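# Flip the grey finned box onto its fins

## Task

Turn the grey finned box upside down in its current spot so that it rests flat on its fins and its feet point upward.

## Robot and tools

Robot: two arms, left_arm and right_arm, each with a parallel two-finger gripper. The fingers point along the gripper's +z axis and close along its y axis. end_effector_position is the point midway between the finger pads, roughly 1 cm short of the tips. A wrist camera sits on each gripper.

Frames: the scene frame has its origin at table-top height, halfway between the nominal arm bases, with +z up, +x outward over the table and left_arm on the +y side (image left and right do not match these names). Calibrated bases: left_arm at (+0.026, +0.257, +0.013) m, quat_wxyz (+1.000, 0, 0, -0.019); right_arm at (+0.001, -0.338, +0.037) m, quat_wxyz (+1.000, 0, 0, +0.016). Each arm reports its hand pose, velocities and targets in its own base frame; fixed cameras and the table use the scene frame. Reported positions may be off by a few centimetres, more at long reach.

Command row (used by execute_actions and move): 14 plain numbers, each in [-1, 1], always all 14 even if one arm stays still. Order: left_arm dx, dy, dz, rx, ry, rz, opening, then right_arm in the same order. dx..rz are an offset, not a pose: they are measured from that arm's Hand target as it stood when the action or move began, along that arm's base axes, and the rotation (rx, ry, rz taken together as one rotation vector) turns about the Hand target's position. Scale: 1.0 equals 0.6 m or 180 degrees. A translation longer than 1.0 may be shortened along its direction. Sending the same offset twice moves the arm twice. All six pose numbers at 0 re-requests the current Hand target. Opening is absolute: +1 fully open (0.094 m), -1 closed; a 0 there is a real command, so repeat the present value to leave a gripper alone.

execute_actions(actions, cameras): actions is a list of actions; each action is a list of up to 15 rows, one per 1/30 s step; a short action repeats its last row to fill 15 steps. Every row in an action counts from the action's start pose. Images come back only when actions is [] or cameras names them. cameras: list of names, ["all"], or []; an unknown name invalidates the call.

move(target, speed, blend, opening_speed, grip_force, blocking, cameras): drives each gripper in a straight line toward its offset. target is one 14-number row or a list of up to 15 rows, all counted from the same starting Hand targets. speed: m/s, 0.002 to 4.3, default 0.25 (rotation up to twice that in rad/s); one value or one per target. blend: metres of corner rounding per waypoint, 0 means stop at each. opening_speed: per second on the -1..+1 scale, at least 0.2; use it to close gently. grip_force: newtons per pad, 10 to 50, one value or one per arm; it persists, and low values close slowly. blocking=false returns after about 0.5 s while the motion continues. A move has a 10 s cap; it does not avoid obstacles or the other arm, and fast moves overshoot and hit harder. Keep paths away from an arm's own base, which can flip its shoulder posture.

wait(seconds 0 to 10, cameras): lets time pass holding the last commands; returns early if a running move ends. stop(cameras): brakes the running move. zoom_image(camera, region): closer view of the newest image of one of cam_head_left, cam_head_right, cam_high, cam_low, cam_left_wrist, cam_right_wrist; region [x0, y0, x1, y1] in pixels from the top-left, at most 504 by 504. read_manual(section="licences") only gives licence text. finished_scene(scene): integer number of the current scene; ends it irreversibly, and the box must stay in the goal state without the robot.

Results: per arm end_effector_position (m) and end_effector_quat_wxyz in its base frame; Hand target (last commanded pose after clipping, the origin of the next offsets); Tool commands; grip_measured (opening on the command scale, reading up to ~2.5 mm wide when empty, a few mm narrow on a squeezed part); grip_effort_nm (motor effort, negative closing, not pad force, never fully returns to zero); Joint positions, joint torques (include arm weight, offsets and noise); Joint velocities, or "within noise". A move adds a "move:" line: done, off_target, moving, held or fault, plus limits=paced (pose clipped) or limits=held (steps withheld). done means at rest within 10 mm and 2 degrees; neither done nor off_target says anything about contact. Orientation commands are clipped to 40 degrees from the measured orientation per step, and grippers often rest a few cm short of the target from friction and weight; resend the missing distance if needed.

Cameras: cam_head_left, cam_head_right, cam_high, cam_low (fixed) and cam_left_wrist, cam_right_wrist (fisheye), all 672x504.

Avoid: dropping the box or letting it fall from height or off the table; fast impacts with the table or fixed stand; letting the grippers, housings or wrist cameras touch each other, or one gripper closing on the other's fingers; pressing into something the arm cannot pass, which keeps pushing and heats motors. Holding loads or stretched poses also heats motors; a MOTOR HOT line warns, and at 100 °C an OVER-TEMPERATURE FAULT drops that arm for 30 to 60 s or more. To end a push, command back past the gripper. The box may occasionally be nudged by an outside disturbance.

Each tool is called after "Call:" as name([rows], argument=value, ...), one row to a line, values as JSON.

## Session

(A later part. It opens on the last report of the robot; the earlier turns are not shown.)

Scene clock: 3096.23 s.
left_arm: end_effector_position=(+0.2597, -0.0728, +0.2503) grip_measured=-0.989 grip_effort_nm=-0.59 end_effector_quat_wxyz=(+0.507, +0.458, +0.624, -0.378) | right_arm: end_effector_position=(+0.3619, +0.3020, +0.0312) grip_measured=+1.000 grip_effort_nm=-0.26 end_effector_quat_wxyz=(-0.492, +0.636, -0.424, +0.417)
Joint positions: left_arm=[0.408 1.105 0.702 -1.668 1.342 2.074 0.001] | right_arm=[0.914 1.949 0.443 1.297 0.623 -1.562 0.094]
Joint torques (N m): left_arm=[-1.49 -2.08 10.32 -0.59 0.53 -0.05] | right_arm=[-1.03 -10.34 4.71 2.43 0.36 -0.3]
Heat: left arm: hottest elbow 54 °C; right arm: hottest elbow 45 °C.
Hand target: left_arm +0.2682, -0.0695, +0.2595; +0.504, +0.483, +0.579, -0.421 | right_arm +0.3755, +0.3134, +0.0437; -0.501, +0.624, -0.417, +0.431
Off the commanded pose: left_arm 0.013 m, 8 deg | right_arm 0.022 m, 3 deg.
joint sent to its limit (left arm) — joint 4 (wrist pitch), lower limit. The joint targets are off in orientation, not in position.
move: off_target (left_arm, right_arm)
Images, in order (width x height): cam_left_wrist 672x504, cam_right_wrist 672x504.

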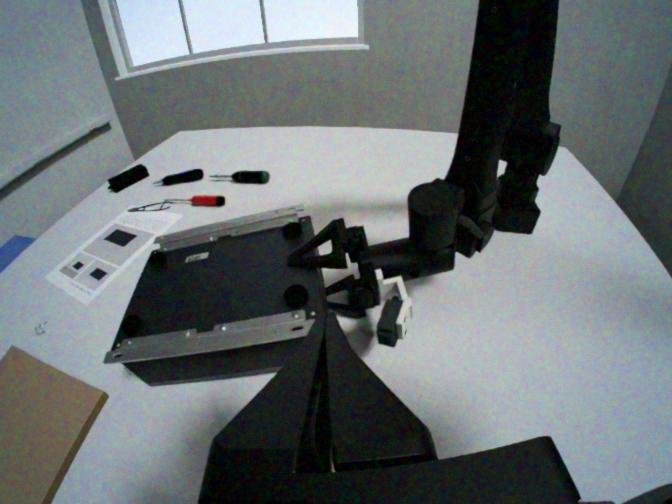

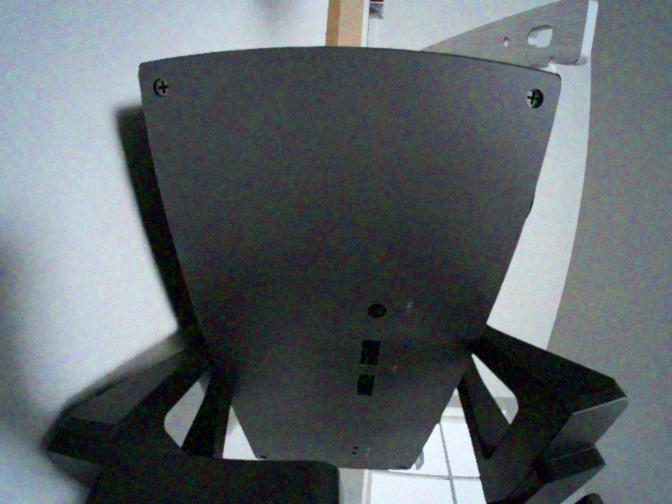

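Call:
move(target=[0,0,0,0,0,0,-1, 0,0,-0.012,-0.006,0.026,0,1], speed=0.03, cameras=["cam_right_wrist","cam_left_wrist","cam_low"])

Call:
zoom_image(camera="cam_left_wrist", region=[90, 150, 490, 400])

Call:
zoom_image(camera="cam_low", region=[220, 220, 420, 320])

Scene clock: 3105.07 s.
left_arm: end_effector_position=(+0.2597, -0.0728, +0.2503) grip_measured=-0.989 grip_effort_nm=-0.59 end_effector_quat_wxyz=(+0.507, +0.458, +0.624, -0.378) | right_arm: end_effector_position=(+0.3644, +0.3100, +0.0335) grip_measured=+1.000 grip_effort_nm=-0.31 end_effector_quat_wxyz=(-0.487, +0.645, -0.433, +0.399)
Joint positions: left_arm=[0.408 1.105 0.702 -1.668 1.342 2.074 0.001] | right_arm=[0.914 1.9 0.458 1.187 0.606 -1.519 0.094]
Joint torques (N m): left_arm=[-1.26 -2.08 10.29 -0.57 0.54 -0.06] | right_arm=[-1.96 -11.16 4.4 0.34 0.39 -0.2]
Heat: left arm: hottest elbow 54 °C; right arm: hottest elbow 44 °C.
Hand target: left_arm +0.2682, -0.0695, +0.2595; +0.504, +0.483, +0.579, -0.421 | right_arm +0.3754, +0.3134, +0.0364; -0.478, +0.646, -0.433, +0.409
Off the commanded pose: left_arm 0.013 m, 8 deg | right_arm 0.012 m, 2 deg.
joint sent to its limit (left arm) — joint 4 (wrist pitch), lower limit. The joint targets are off in orientation, not in position.
move: off_target (left_arm, right_arm)
Images, in order (width x height): cam_low 672x504, cam_left_wrist 672x504, cam_right_wrist 672x504.

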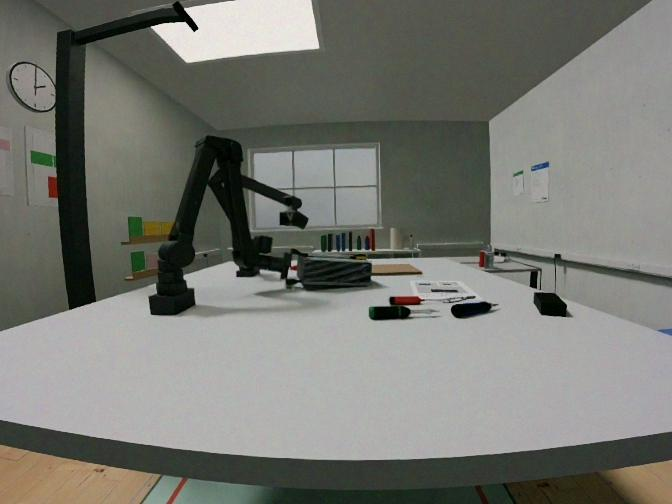

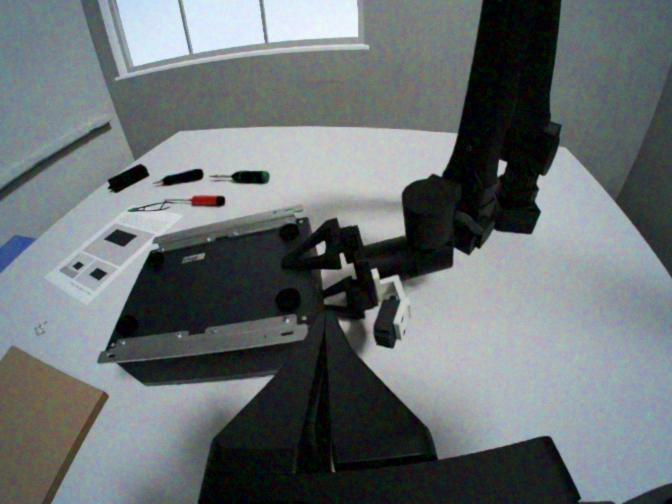

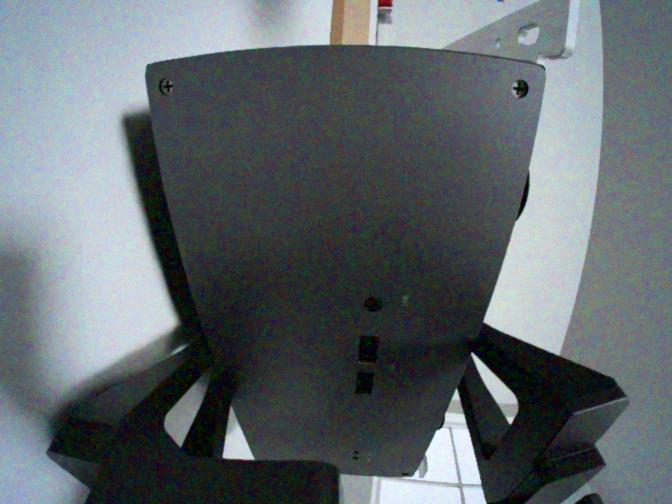

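Scaled by 1.260 from the camera's 672x504 image, which has a finer 960x720 frame.

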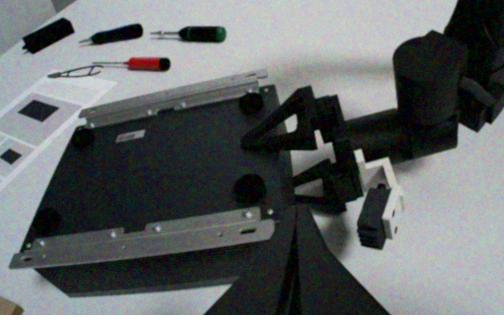

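Scaled by 2.520.

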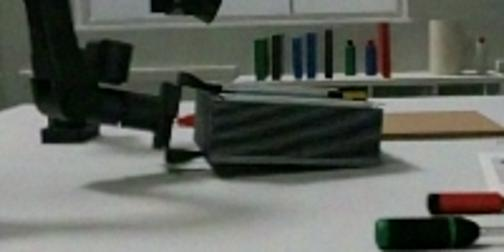

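Call:
move(target=[0,0,0,0,0,0,-1, 0,0,-0.03,0,0,0,1], speed=0.03, cameras=["cam_right_wrist","cam_low"])

Call:
zoom_image(camera="cam_low", region=[220, 220, 420, 320])

Scene clock: 3114.60 s.
left_arm: end_effector_position=(+0.2597, -0.0728, +0.2503) grip_measured=-0.989 grip_effort_nm=-0.60 end_effector_quat_wxyz=(+0.507, +0.458, +0.624, -0.378) | right_arm: end_effector_position=(+0.3658, +0.3147, +0.0271) grip_measured=+1.000 grip_effort_nm=-0.34 end_effector_quat_wxyz=(-0.496, +0.640, -0.432, +0.398)
Joint positions: left_arm=[0.408 1.105 0.702 -1.668 1.342 2.074 0.001] | right_arm=[0.917 1.945 0.472 1.238 0.603 -1.518 0.094]
Joint torques (N m): left_arm=[-1.26 -1.96 10.32 -0.61 0.54 -0.06] | right_arm=[-2.14 -8.82 3.88 1.03 0.54 -0.15]
Heat: left arm: hottest elbow 54 °C; right arm: hottest elbow 43 °C.
Hand target: left_arm +0.2682, -0.0695, +0.2595; +0.504, +0.483, +0.579, -0.421 | right_arm +0.3755, +0.3133, +0.0183; -0.478, +0.646, -0.433, +0.409
Off the commanded pose: left_arm 0.013 m, 8 deg | right_arm 0.013 m, 3 deg.
joint sent to its limit (left arm) — joint 4 (wrist pitch), lower limit. The joint targets are off in orientation, not in position.
move: off_target (left_arm, right_arm)
Images, in order (width x height): cam_low 672x504, cam_right_wrist 672x504.

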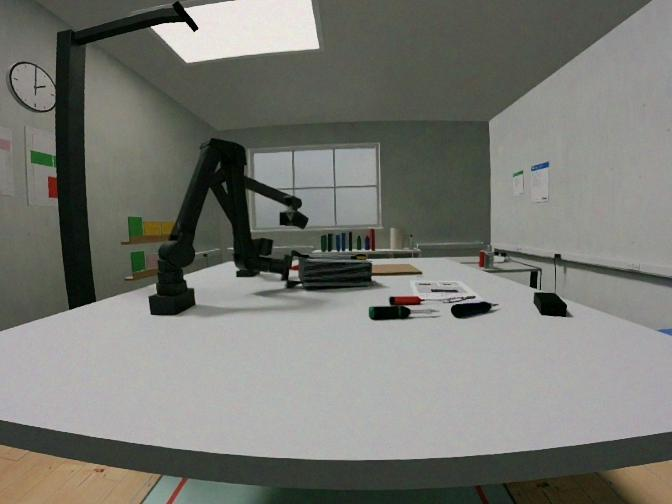

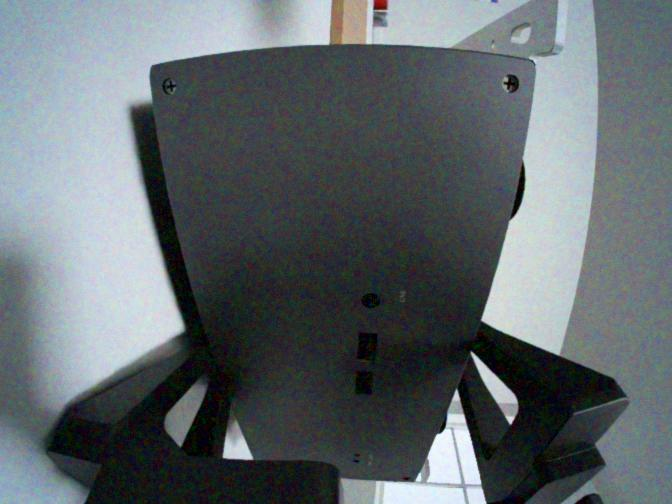

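Scaled by 2.520.

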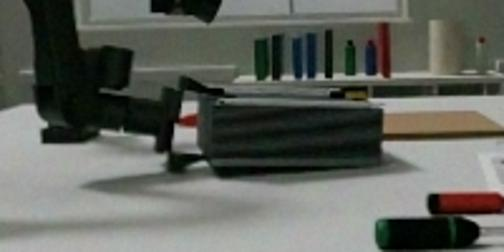

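Call:
move(target=[0,0,0,0,0,0,-1, 0,0,-0.025,-0.004,0.016,0,1], speed=0.03, cameras=["cam_left_wrist","cam_low"])

Call:
zoom_image(camera="cam_low", region=[220, 220, 420, 320])

Call:
zoom_image(camera="cam_left_wrist", region=[90, 150, 490, 400])

Scene clock: 3122.43 s.
left_arm: end_effector_position=(+0.2597, -0.0728, +0.2503) grip_measured=-0.989 grip_effort_nm=-0.60 end_effector_quat_wxyz=(+0.507, +0.458, +0.624, -0.378) | right_arm: end_effector_position=(+0.3676, +0.3199, +0.0233) grip_measured=+1.000 grip_effort_nm=-0.39 end_effector_quat_wxyz=(-0.496, +0.643, -0.435, +0.389)
Joint positions: left_arm=[0.408 1.105 0.702 -1.668 1.342 2.074 0.001] | right_arm=[0.917 1.948 0.485 1.211 0.591 -1.499 0.094]
Joint torques (N m): left_arm=[-1.49 -2.02 10.33 -0.64 0.55 -0.06] | right_arm=[-2.32 -7.94 3.3 -0.21 0.45 -0.04]
Heat: left arm: hottest elbow 54 °C; right arm: hottest elbow 43 °C.
Hand target: left_arm +0.2682, -0.0695, +0.2595; +0.504, +0.483, +0.579, -0.421 | right_arm +0.3755, +0.3134, +0.0034; -0.463, +0.659, -0.442, +0.395
Off the commanded pose: left_arm 0.013 m, 8 deg | right_arm 0.022 m, 4 deg.
joint sent to its limit (left arm) — joint 4 (wrist pitch), lower limit. The joint targets are off in orientation, not in position.
move: off_target (left_arm, right_arm)
Images, in order (width x height): cam_low 672x504, cam_left_wrist 672x504.

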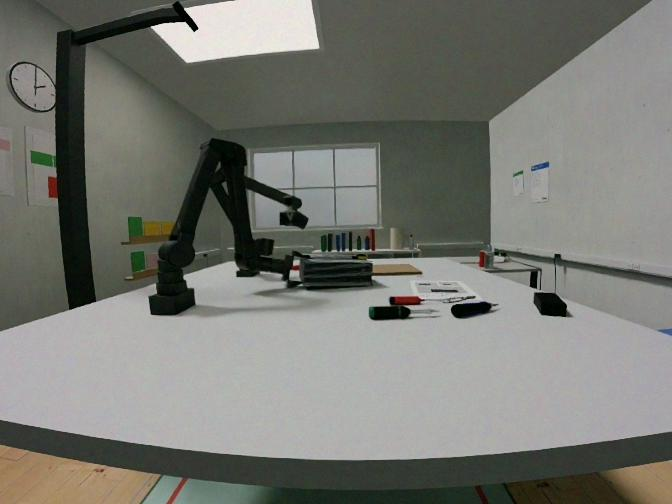

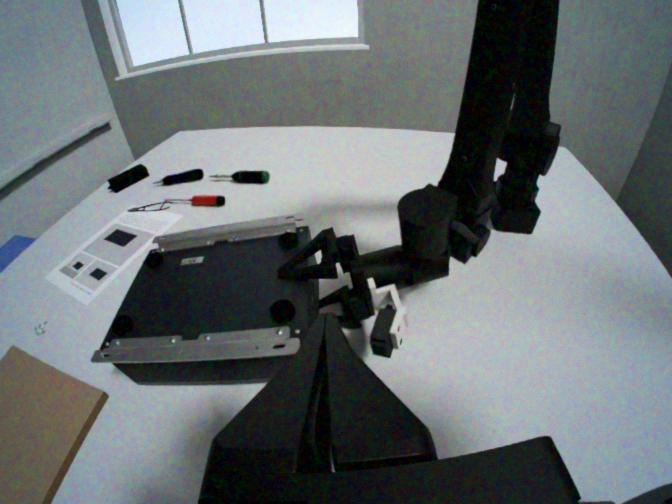

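Scaled by 2.520.

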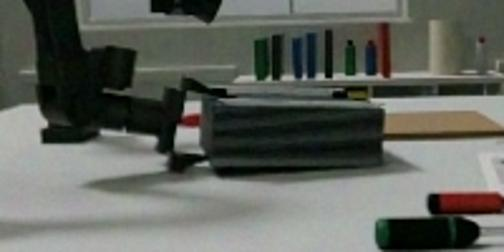

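Scaled by 1.260 from the camera's 672x504 image, which has a finer 960x720 frame.

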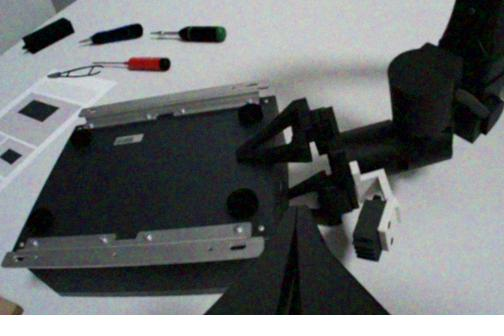

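Call:
move(target=[0,0,0,0,0,0,-1, 0,0.01,-0.03,0,0,0,1], speed=0.03, cameras=["cam_left_wrist","cam_low"])

Call:
zoom_image(camera="cam_low", region=[220, 220, 420, 320])

Call:
zoom_image(camera="cam_left_wrist", region=[250, 200, 450, 360])

Scene clock: 3131.67 s.
left_arm: end_effector_position=(+0.2597, -0.0728, +0.2503) grip_measured=-0.989 grip_effort_nm=-0.60 end_effector_quat_wxyz=(+0.507, +0.458, +0.624, -0.378) | right_arm: end_effector_position=(+0.3694, +0.3258, +0.0199) grip_measured=+1.000 grip_effort_nm=-0.35 end_effector_quat_wxyz=(-0.502, +0.638, -0.437, +0.387)
Joint positions: left_arm=[0.408 1.105 0.702 -1.668 1.342 2.074 0.001] | right_arm=[0.924 1.976 0.503 1.234 0.596 -1.492 0.094]
Joint torques (N m): left_arm=[-1.32 -1.96 10.33 -0.58 0.54 -0.06] | right_arm=[-1.44 -4.84 3.62 0.65 0.69 0.02]
Heat: left arm: hottest elbow 54 °C; right arm: hottest elbow 42 °C.
Hand target: left_arm +0.2682, -0.0695, +0.2595; +0.504, +0.483, +0.579, -0.421 | right_arm +0.3754, +0.3193, -0.0147; -0.463, +0.659, -0.442, +0.395
Off the commanded pose: left_arm 0.013 m, 8 deg | right_arm 0.036 m, 5 deg.
joint sent to its limit (left arm) — joint 4 (wrist pitch), lower limit. The joint targets are off in orientation, not in position.
move: off_target (left_arm, right_arm)
Images, in order (width x height): cam_low 672x504, cam_left_wrist 672x504.

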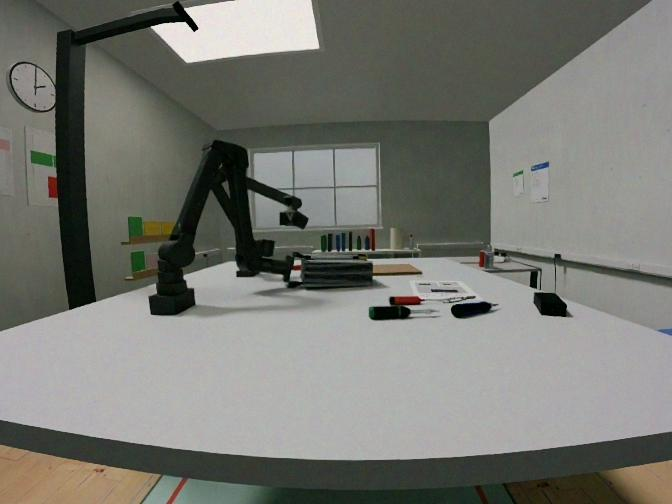

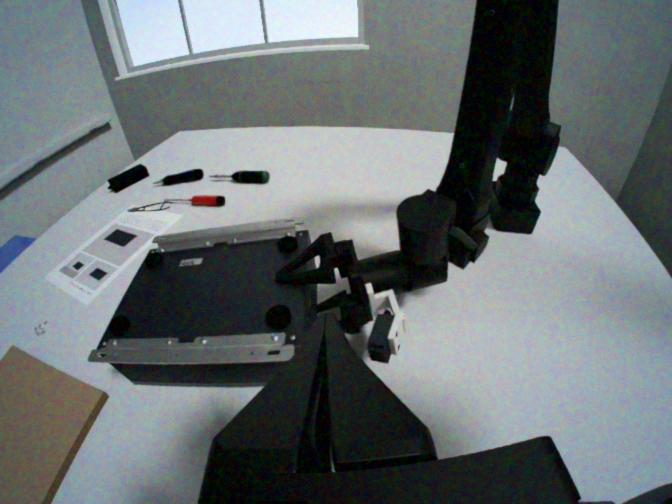

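Scaled by 2.520.

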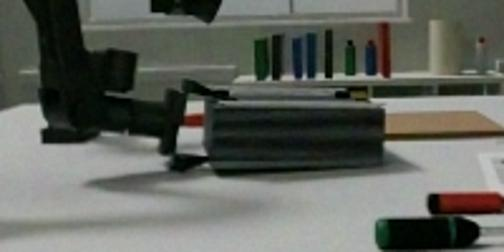

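Scaled by 2.520 from the camera's 672x504 image, which has a finer 960x720 frame.

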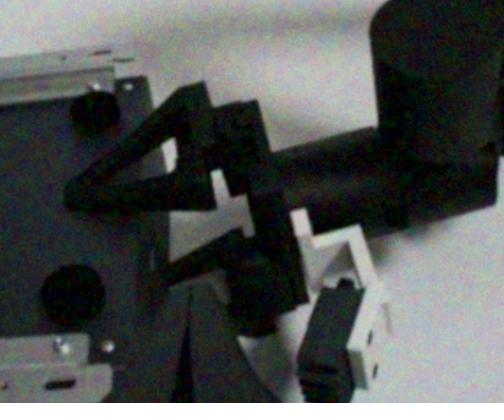

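Call:
move(target=[0,0,0,0,0,0,-1, -0.06,-0.02,0.012,0,0,0,1], speed=0.05, cameras=["cam_right_wrist","cam_low","cam_left_wrist"])

Call:
zoom_image(camera="cam_low", region=[220, 220, 420, 320])

Call:
zoom_image(camera="cam_left_wrist", region=[250, 200, 450, 360])

Scene clock: 3144.03 s.
left_arm: end_effector_position=(+0.2597, -0.0728, +0.2503) grip_measured=-0.989 grip_effort_nm=-0.60 end_effector_quat_wxyz=(+0.507, +0.458, +0.624, -0.378) | right_arm: end_effector_position=(+0.3635, +0.3230, +0.0212) grip_measured=+1.000 grip_effort_nm=-0.34 end_effector_quat_wxyz=(-0.495, +0.631, -0.442, +0.401)
Joint positions: left_arm=[0.408 1.105 0.702 -1.668 1.342 2.074 0.001] | right_arm=[0.947 1.976 0.497 1.24 0.655 -1.493 0.094]
Joint torques (N m): left_arm=[-1.44 -2.02 10.32 -0.59 0.54 -0.06] | right_arm=[1.38 -8.18 -2.11 1.37 0.73 0.27]
Heat: left arm: hottest elbow 54 °C; right arm: hottest elbow 41 °C.
Hand target: left_arm +0.2682, -0.0695, +0.2595; +0.504, +0.483, +0.579, -0.421 | right_arm +0.3394, +0.3075, -0.0074; -0.463, +0.659, -0.442, +0.395
Off the commanded pose: left_arm 0.013 m, 8 deg | right_arm 0.041 m, 5 deg.
joint sent to its limit (left arm) — joint 4 (wrist pitch), lower limit. The joint targets are off in orientation, not in position.
move: off_target (left_arm, right_arm)
Images, in order (width x height): cam_low 672x504, cam_left_wrist 672x504, cam_right_wrist 672x504.

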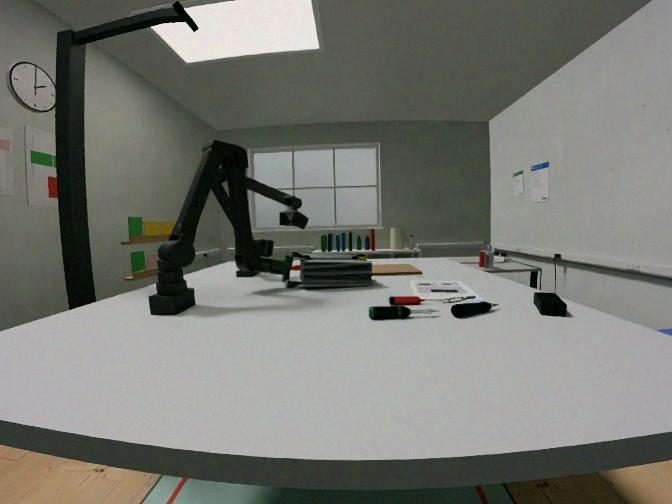

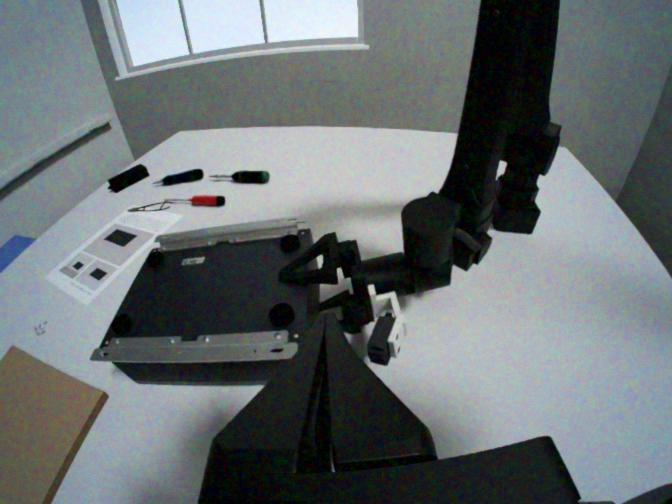

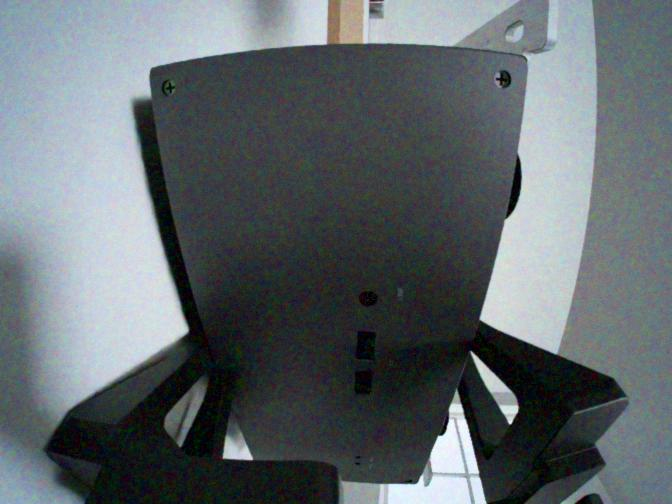

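Scaled by 2.520.

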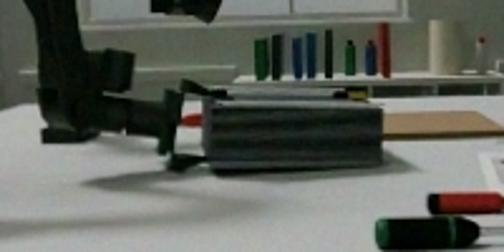

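Scaled by 2.520 from the camera's 672x504 image, which has a finer 960x720 frame.

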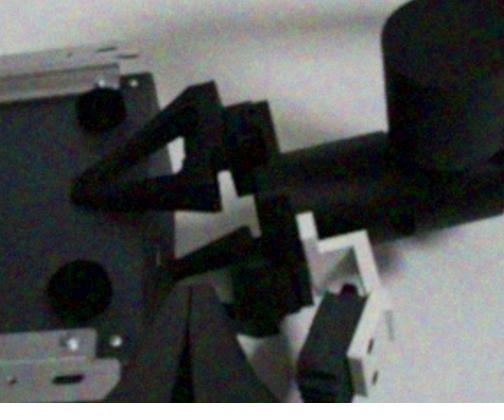

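Call:
move(target=[0,0,0,0,0,0,-1, -0.05,-0.017,0.035,0,0,0,1], speed=0.05, cameras=["cam_low","cam_left_wrist"])

Call:
zoom_image(camera="cam_left_wrist", region=[90, 150, 490, 400])

Scene clock: 3155.10 s.
left_arm: end_effector_position=(+0.2597, -0.0728, +0.2503) grip_measured=-0.989 grip_effort_nm=-0.59 end_effector_quat_wxyz=(+0.507, +0.458, +0.624, -0.378) | right_arm: end_effector_position=(+0.3238, +0.3091, +0.0239) grip_measured=+1.000 grip_effort_nm=-0.41 end_effector_quat_wxyz=(-0.490, +0.636, -0.451, +0.390)
Joint positions: left_arm=[0.408 1.105 0.702 -1.668 1.342 2.074 0.001] | right_arm=[1.022 1.916 0.403 1.222 0.719 -1.433 0.094]
Joint torques (N m): left_arm=[-1.44 -2.02 10.32 -0.59 0.54 -0.06] | right_arm=[0.67 -10.64 -1.16 0.55 0.7 -0.1]
Heat: left arm: hottest elbow 54 °C; right arm: hottest elbow 41 °C.
Hand target: left_arm +0.2682, -0.0695, +0.2595; +0.504, +0.483, +0.579, -0.421 | right_arm +0.3094, +0.2972, +0.0136; -0.463, +0.659, -0.442, +0.395
Off the commanded pose: left_arm 0.013 m, 8 deg | right_arm 0.021 m, 4 deg.
joint sent to its limit (left arm) — joint 4 (wrist pitch), lower limit. The joint targets are off in orientation, not in position.
move: off_target (left_arm, right_arm)
Images, in order (width x height): cam_low 672x504, cam_left_wrist 672x504.

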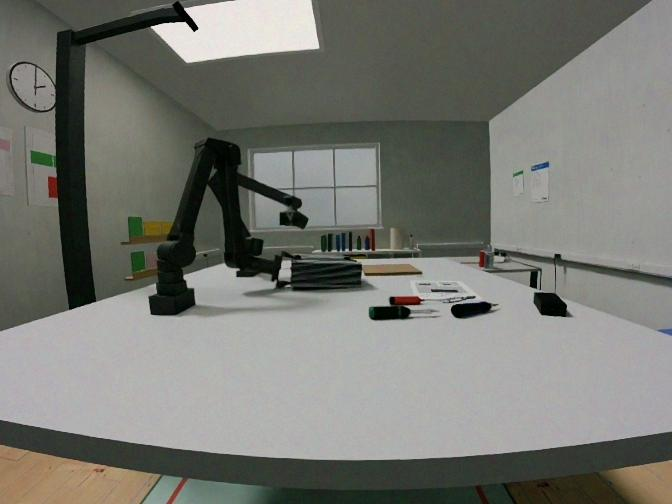

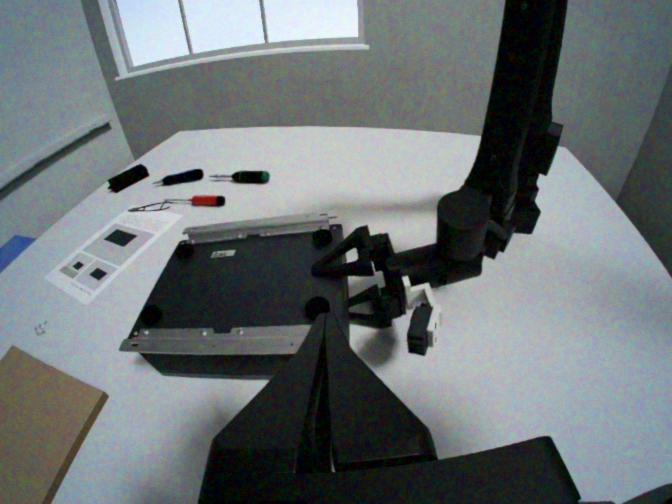

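Scaled by 1.260 from the camera's 672x504 image, which has a finer 960x720 frame.

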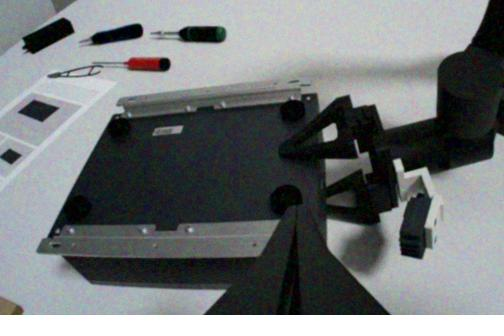

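Call:
move(target=[0.303,-0.2,-0.05,0.2338,0.190,0.2976,-1, 0,0,0.0,0.01,-0.04,0,1], speed=0.15, cameras=["cam_low","cam_left_wrist","cam_right_wrist","cam_head_left"])

Scene clock: 3216.97 s.
left_arm: end_effector_position=(+0.4381, -0.1804, +0.2174) grip_measured=-0.989 grip_effort_nm=-0.59 end_effector_quat_wxyz=(+0.247, +0.187, +0.950, -0.047) | right_arm: end_effector_position=(+0.3184, +0.3023, +0.0270) grip_measured=+1.000 grip_effort_nm=-0.05 end_effector_quat_wxyz=(-0.527, +0.598, -0.442, +0.411)
Joint positions: left_arm=[-0.392 1.282 1.074 -0.854 -0.005 -0.001 0.001] | right_arm=[1.037 2.041 0.392 1.501 0.76 -1.494 0.094]
Joint torques (N m): left_arm=[-1.55 -6.65 12.88 1.18 -0.07 -0.33] | right_arm=[-0.03 -7.24 -0.61 2.15 0.4 -0.57]
Heat: left arm: hottest elbow 54 °C; right arm: hottest elbow 38 °C.
Hand target: left_arm +0.4500, -0.1895, +0.2296; +0.254, +0.184, +0.948, -0.049 | right_arm +0.3094, +0.2973, +0.0137; -0.500, +0.625, -0.418, +0.429
Off the commanded pose: left_arm 0.019 m, 1 deg | right_arm 0.017 m, 6 deg.
move: off_target (left_arm, right_arm)
Images, in order (width x height): cam_head_left 672x504, cam_low 672x504, cam_left_wrist 672x504, cam_right_wrist 672x504.

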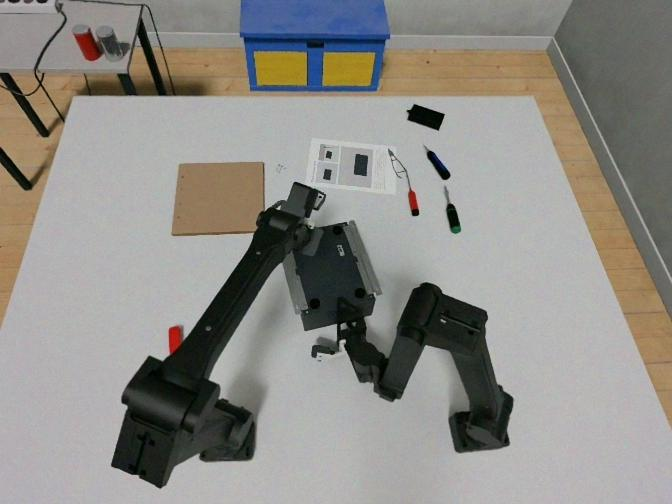

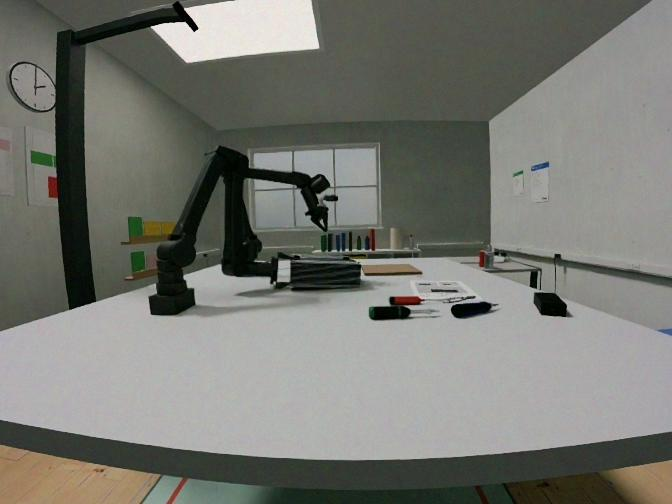

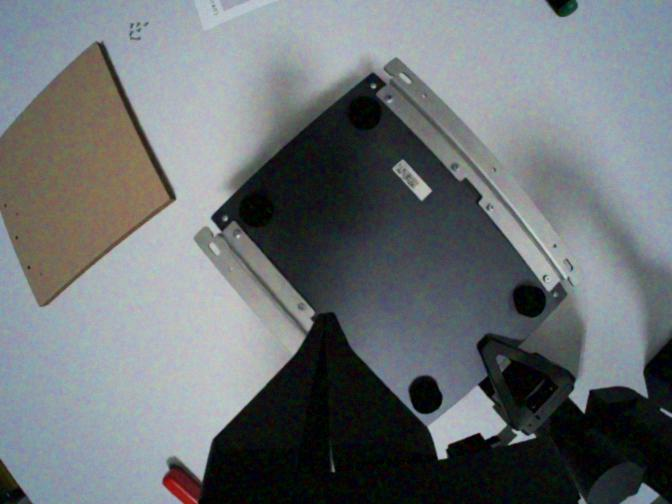

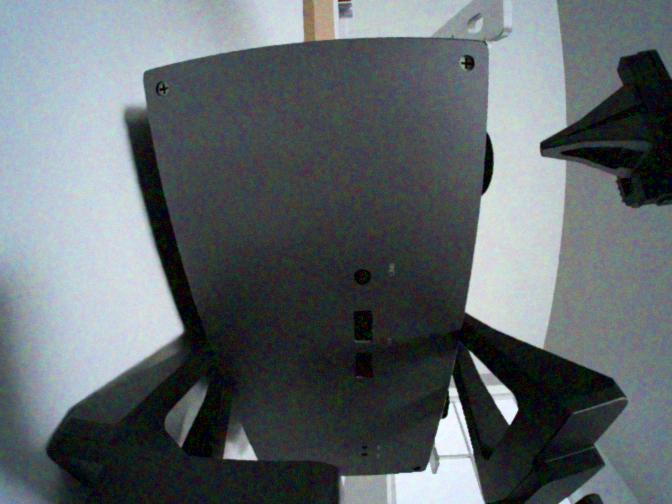

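Call:
move(target=[0.146,-0.06,-0.12,0,0,0,-1, 0,0,0.0,0,0,0,1], speed=0.12, cameras=["cam_low","cam_left_wrist","cam_head_left"])

Scene clock: 3248.33 s.
left_arm: end_effector_position=(+0.5199, -0.2142, +0.1481) grip_measured=-0.989 grip_effort_nm=-0.59 end_effector_quat_wxyz=(+0.238, +0.187, +0.952, -0.045) | right_arm: end_effector_position=(+0.3184, +0.3023, +0.0270) grip_measured=+1.000 grip_effort_nm=-0.05 end_effector_quat_wxyz=(-0.527, +0.598, -0.442, +0.411)
Joint positions: left_arm=[-0.392 1.575 1.195 -0.702 -0.005 -0.002 0.001] | right_arm=[1.037 2.041 0.392 1.501 0.76 -1.494 0.094]
Joint torques (N m): left_arm=[-1.38 -10.93 12.18 2.14 -0.03 -0.32] | right_arm=[0.73 -7.3 -0.7 2.18 0.45 -0.61]
Heat: left arm: hottest elbow 55 °C; right arm: hottest elbow 38 °C.
Hand target: left_arm +0.5376, -0.2255, +0.1576; +0.254, +0.184, +0.948, -0.049 | right_arm +0.3095, +0.2973, +0.0137; -0.500, +0.625, -0.418, +0.429
Off the commanded pose: left_arm 0.023 m, 2 deg | right_arm 0.017 m, 6 deg.
move: off_target (left_arm, right_arm)
Images, in order (width x height): cam_head_left 672x504, cam_low 672x504, cam_left_wrist 672x504.

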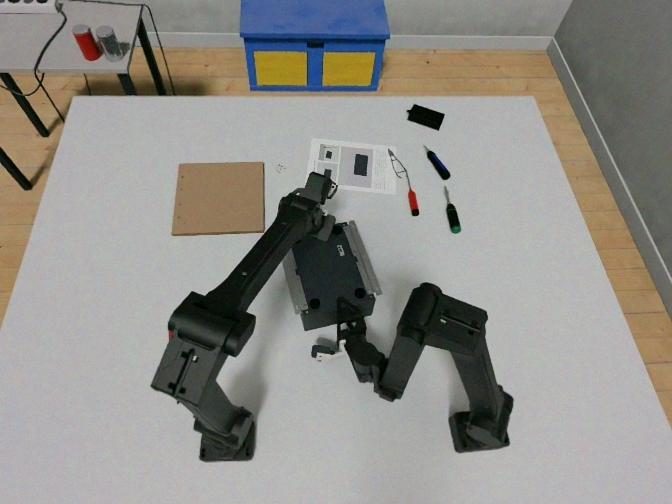

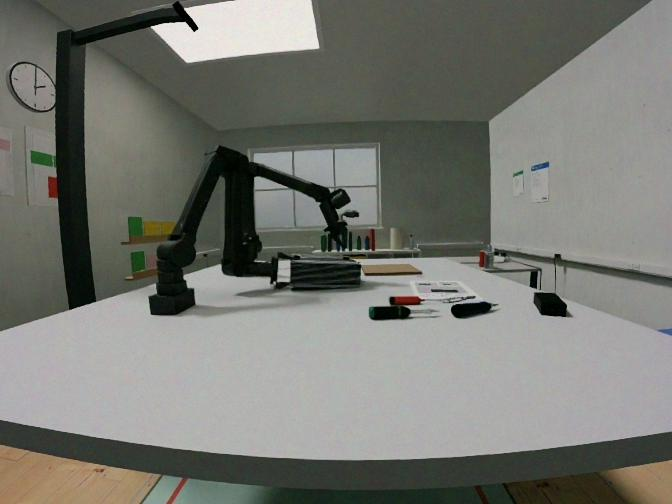

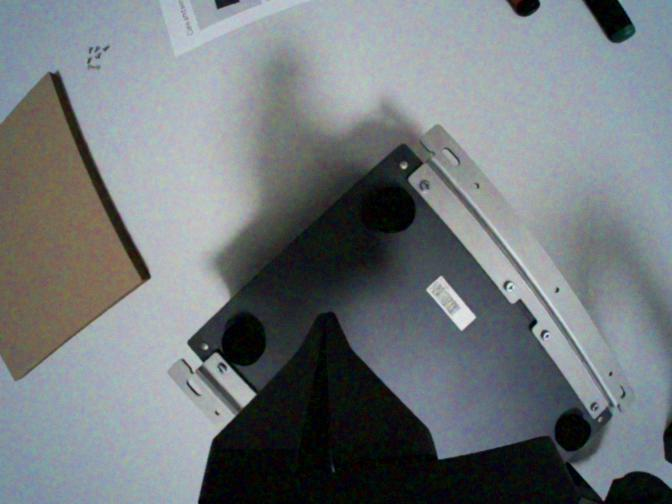

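Call:
move(target=[-0.015,0.005,-0.185,0,0,0,-1, 0,0,0.0,0,0,0,1], speed=0.04, cameras=["cam_low","cam_left_wrist"])

Scene clock: 3256.00 s.
left_arm: end_effector_position=(+0.5415, -0.2229, +0.0964) grip_measured=-0.989 grip_effort_nm=-0.59 end_effector_quat_wxyz=(+0.297, +0.184, +0.935, -0.056) | right_arm: end_effector_position=(+0.3184, +0.3023, +0.0268) grip_measured=+1.000 grip_effort_nm=-0.05 end_effector_quat_wxyz=(-0.527, +0.598, -0.442, +0.411)
Joint positions: left_arm=[-0.392 1.65 1.087 -0.394 -0.007 -0.002 0.001] | right_arm=[1.037 2.041 0.392 1.501 0.76 -1.495 0.094]
Joint torques (N m): left_arm=[-1.55 -8.18 6.11 1.76 -0.04 -0.32] | right_arm=[0.38 -7 -0.66 2.17 0.38 -0.58]
Heat: left arm: hottest elbow 56 °C; right arm: hottest elbow 38 °C.
Hand target: left_arm +0.5287, -0.2225, +0.0467; +0.254, +0.184, +0.948, -0.049 | right_arm +0.3094, +0.2972, +0.0135; -0.500, +0.626, -0.418, +0.429
Off the commanded pose: left_arm 0.051 m, 5 deg | right_arm 0.017 m, 6 deg.
move: off_target (left_arm, right_arm)
Images, in order (width x height): cam_low 672x504, cam_left_wrist 672x504.

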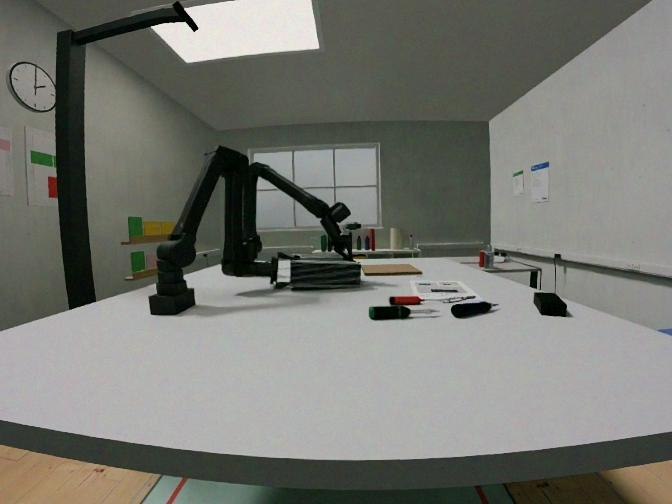

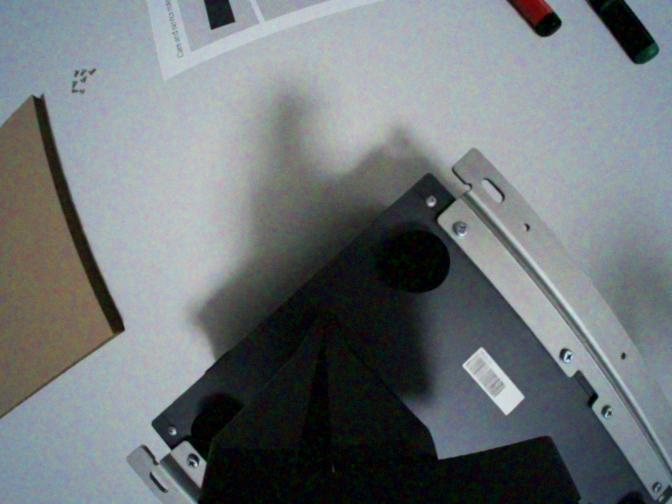

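Call:
move(target=[0,0,0,0,0,0,-1, -0.096,-0.027,0.012,0,0,0,1], speed=0.05, cameras=["cam_low","cam_left_wrist","cam_right_wrist","cam_head_left"])

Scene clock: 3267.33 s.
left_arm: end_effector_position=(+0.5375, -0.2208, +0.0755) grip_measured=-0.989 grip_effort_nm=-0.59 end_effector_quat_wxyz=(+0.280, +0.185, +0.941, -0.051) | right_arm: end_effector_position=(+0.2677, +0.2848, +0.0275) grip_measured=+1.000 grip_effort_nm=-0.05 end_effector_quat_wxyz=(-0.517, +0.597, -0.446, +0.421)
Joint positions: left_arm=[-0.392 1.681 1.079 -0.392 -0.01 -0.002 0.001] | right_arm=[1.182 2.043 0.301 1.557 0.928 -1.463 0.094]
Joint torques (N m): left_arm=[-1.55 -10.23 6.91 1.66 0.11 -0.33] | right_arm=[2.43 -8.29 -2.47 1.92 0.27 -0.45]
Heat: left arm: hottest elbow 54 °C; right arm: hottest elbow 37 °C.
Hand target: left_arm +0.5287, -0.2224, +0.0466; +0.254, +0.184, +0.948, -0.049 | right_arm +0.2519, +0.2811, +0.0208; -0.500, +0.625, -0.418, +0.429
Off the commanded pose: left_arm 0.030 m, 3 deg | right_arm 0.018 m, 5 deg.
move: off_target (left_arm, right_arm)
Images, in order (width x height): cam_head_left 672x504, cam_low 672x504, cam_left_wrist 672x504, cam_right_wrist 672x504.

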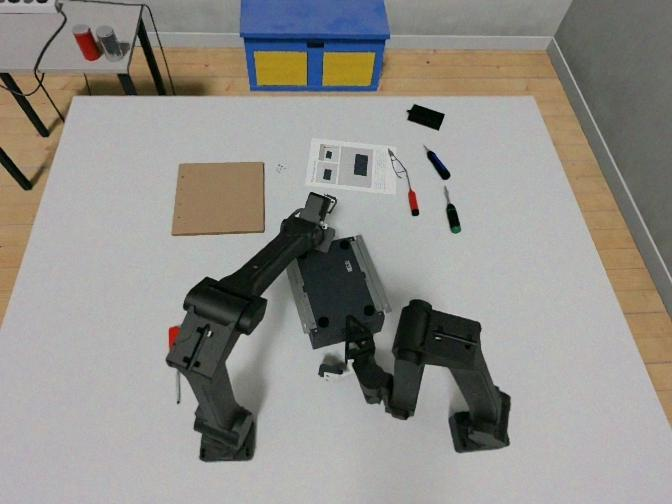

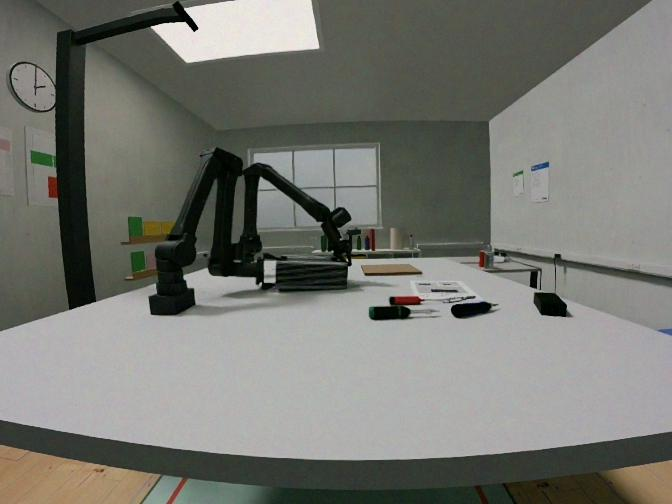

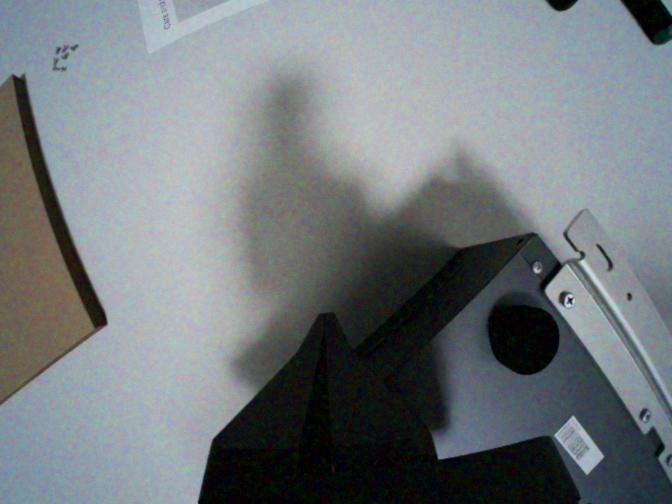

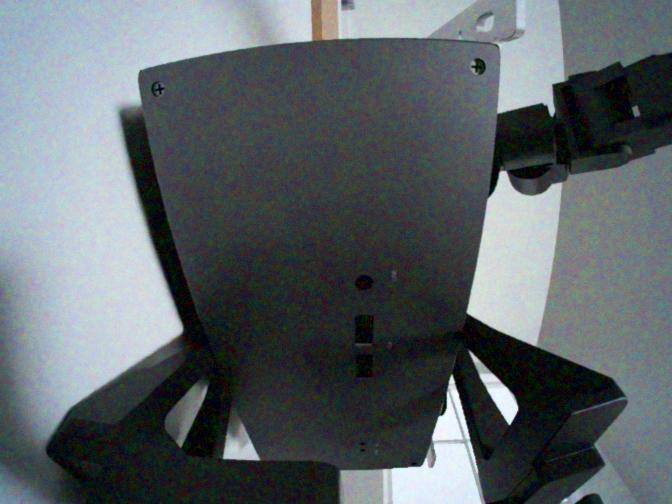

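Call:
move([
  [0,0,0.3,0,0,0,-1, 0,0,0,0,0,0,1],
  [-0.43,0.25,0.3,-0.405,0.145,0.0926,0, 0,0,0,0,0,0,1],
], speed=0.15, blend=[0.05,0], cameras=["cam_high","cam_left_wrist","cam_head_left"])

Scene clock: 3393.70 s.
left_arm: end_effector_position=(+0.2662, -0.0766, +0.2248) grip_measured=-0.003 grip_effort_nm=0.16 end_effector_quat_wxyz=(+0.109, -0.142, +0.781, -0.598) | right_arm: end_effector_position=(+0.2661, +0.2844, +0.0273) grip_measured=+1.000 grip_effort_nm=-0.05 end_effector_quat_wxyz=(-0.518, +0.597, -0.447, +0.420)
Joint positions: left_arm=[0.374 0.989 0.613 -1.243 1.307 0.05 0.047] | right_arm=[1.186 2.043 0.298 1.557 0.93 -1.459 0.094]
Joint torques (N m): left_arm=[0.15 -1.14 8.94 0.27 0.85 0.03] | right_arm=[1.85 -7.82 -2.44 1.84 0.19 -0.47]
Heat: left arm: hottest elbow 48 °C; right arm: hottest elbow 37 °C.
Hand target: left_arm +0.2706, -0.0725, +0.2266; +0.111, -0.145, +0.780, -0.599 | right_arm +0.2519, +0.2811, +0.0208; -0.500, +0.625, -0.418, +0.429
Off the commanded pose: left_arm 0.006 m, 0 deg | right_arm 0.016 m, 5 deg.
move: off_target (right_arm)
Images, in order (width x height): cam_head_left 672x504, cam_high 672x504, cam_left_wrist 672x504.

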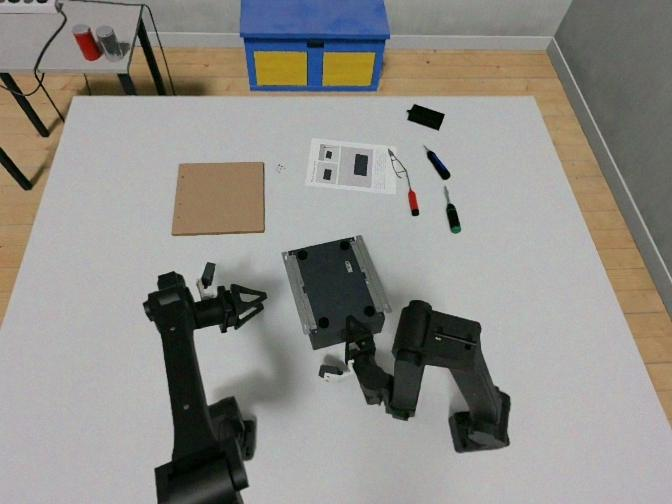

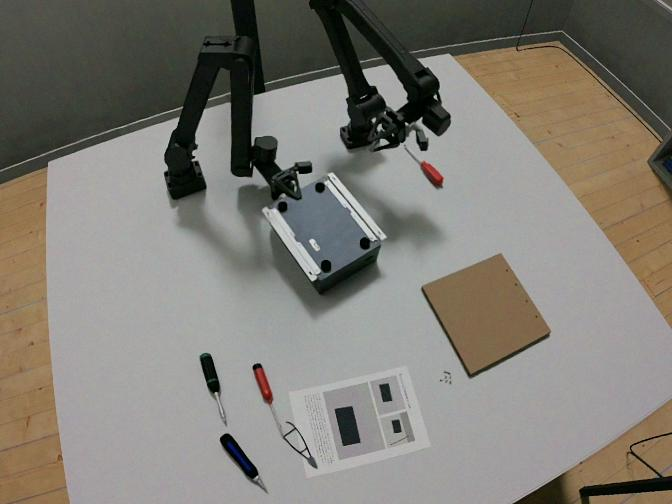

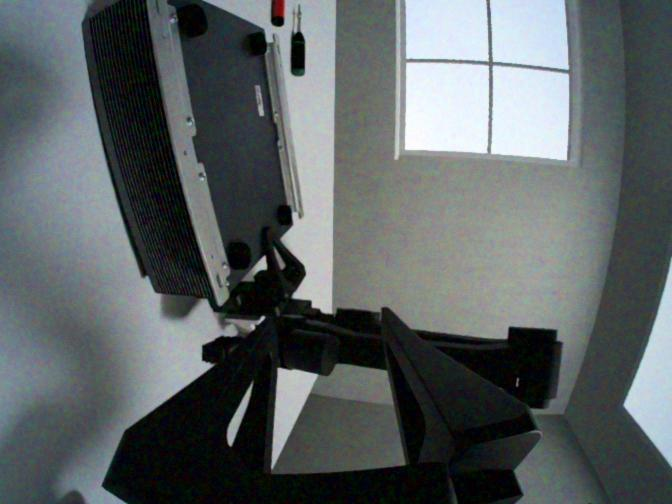

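Call:
zoom_image(camera="cam_left_wrist", region=[60, 0, 360, 340])

Call:
zoom_image(camera="cam_high", region=[230, 120, 460, 320])

Scaled by 1.482 from the camera's 672x504 image, which has a finer 960x720 frame.

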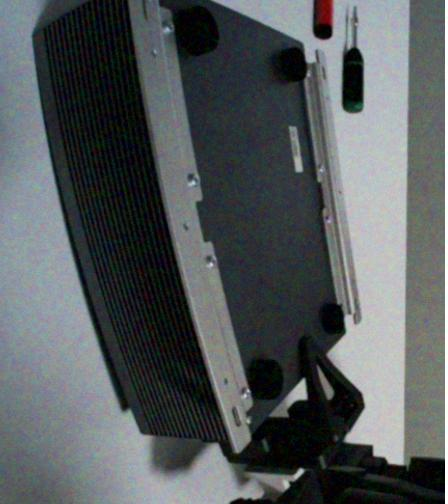

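Scaled by 2.191.

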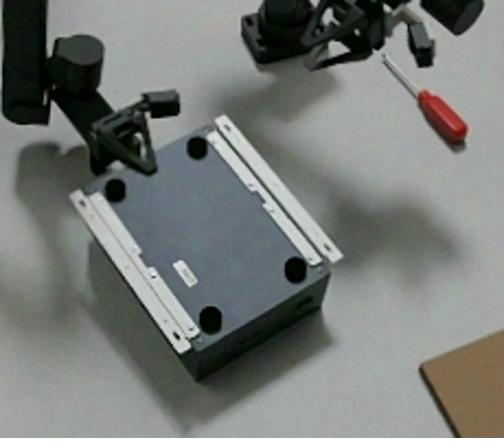

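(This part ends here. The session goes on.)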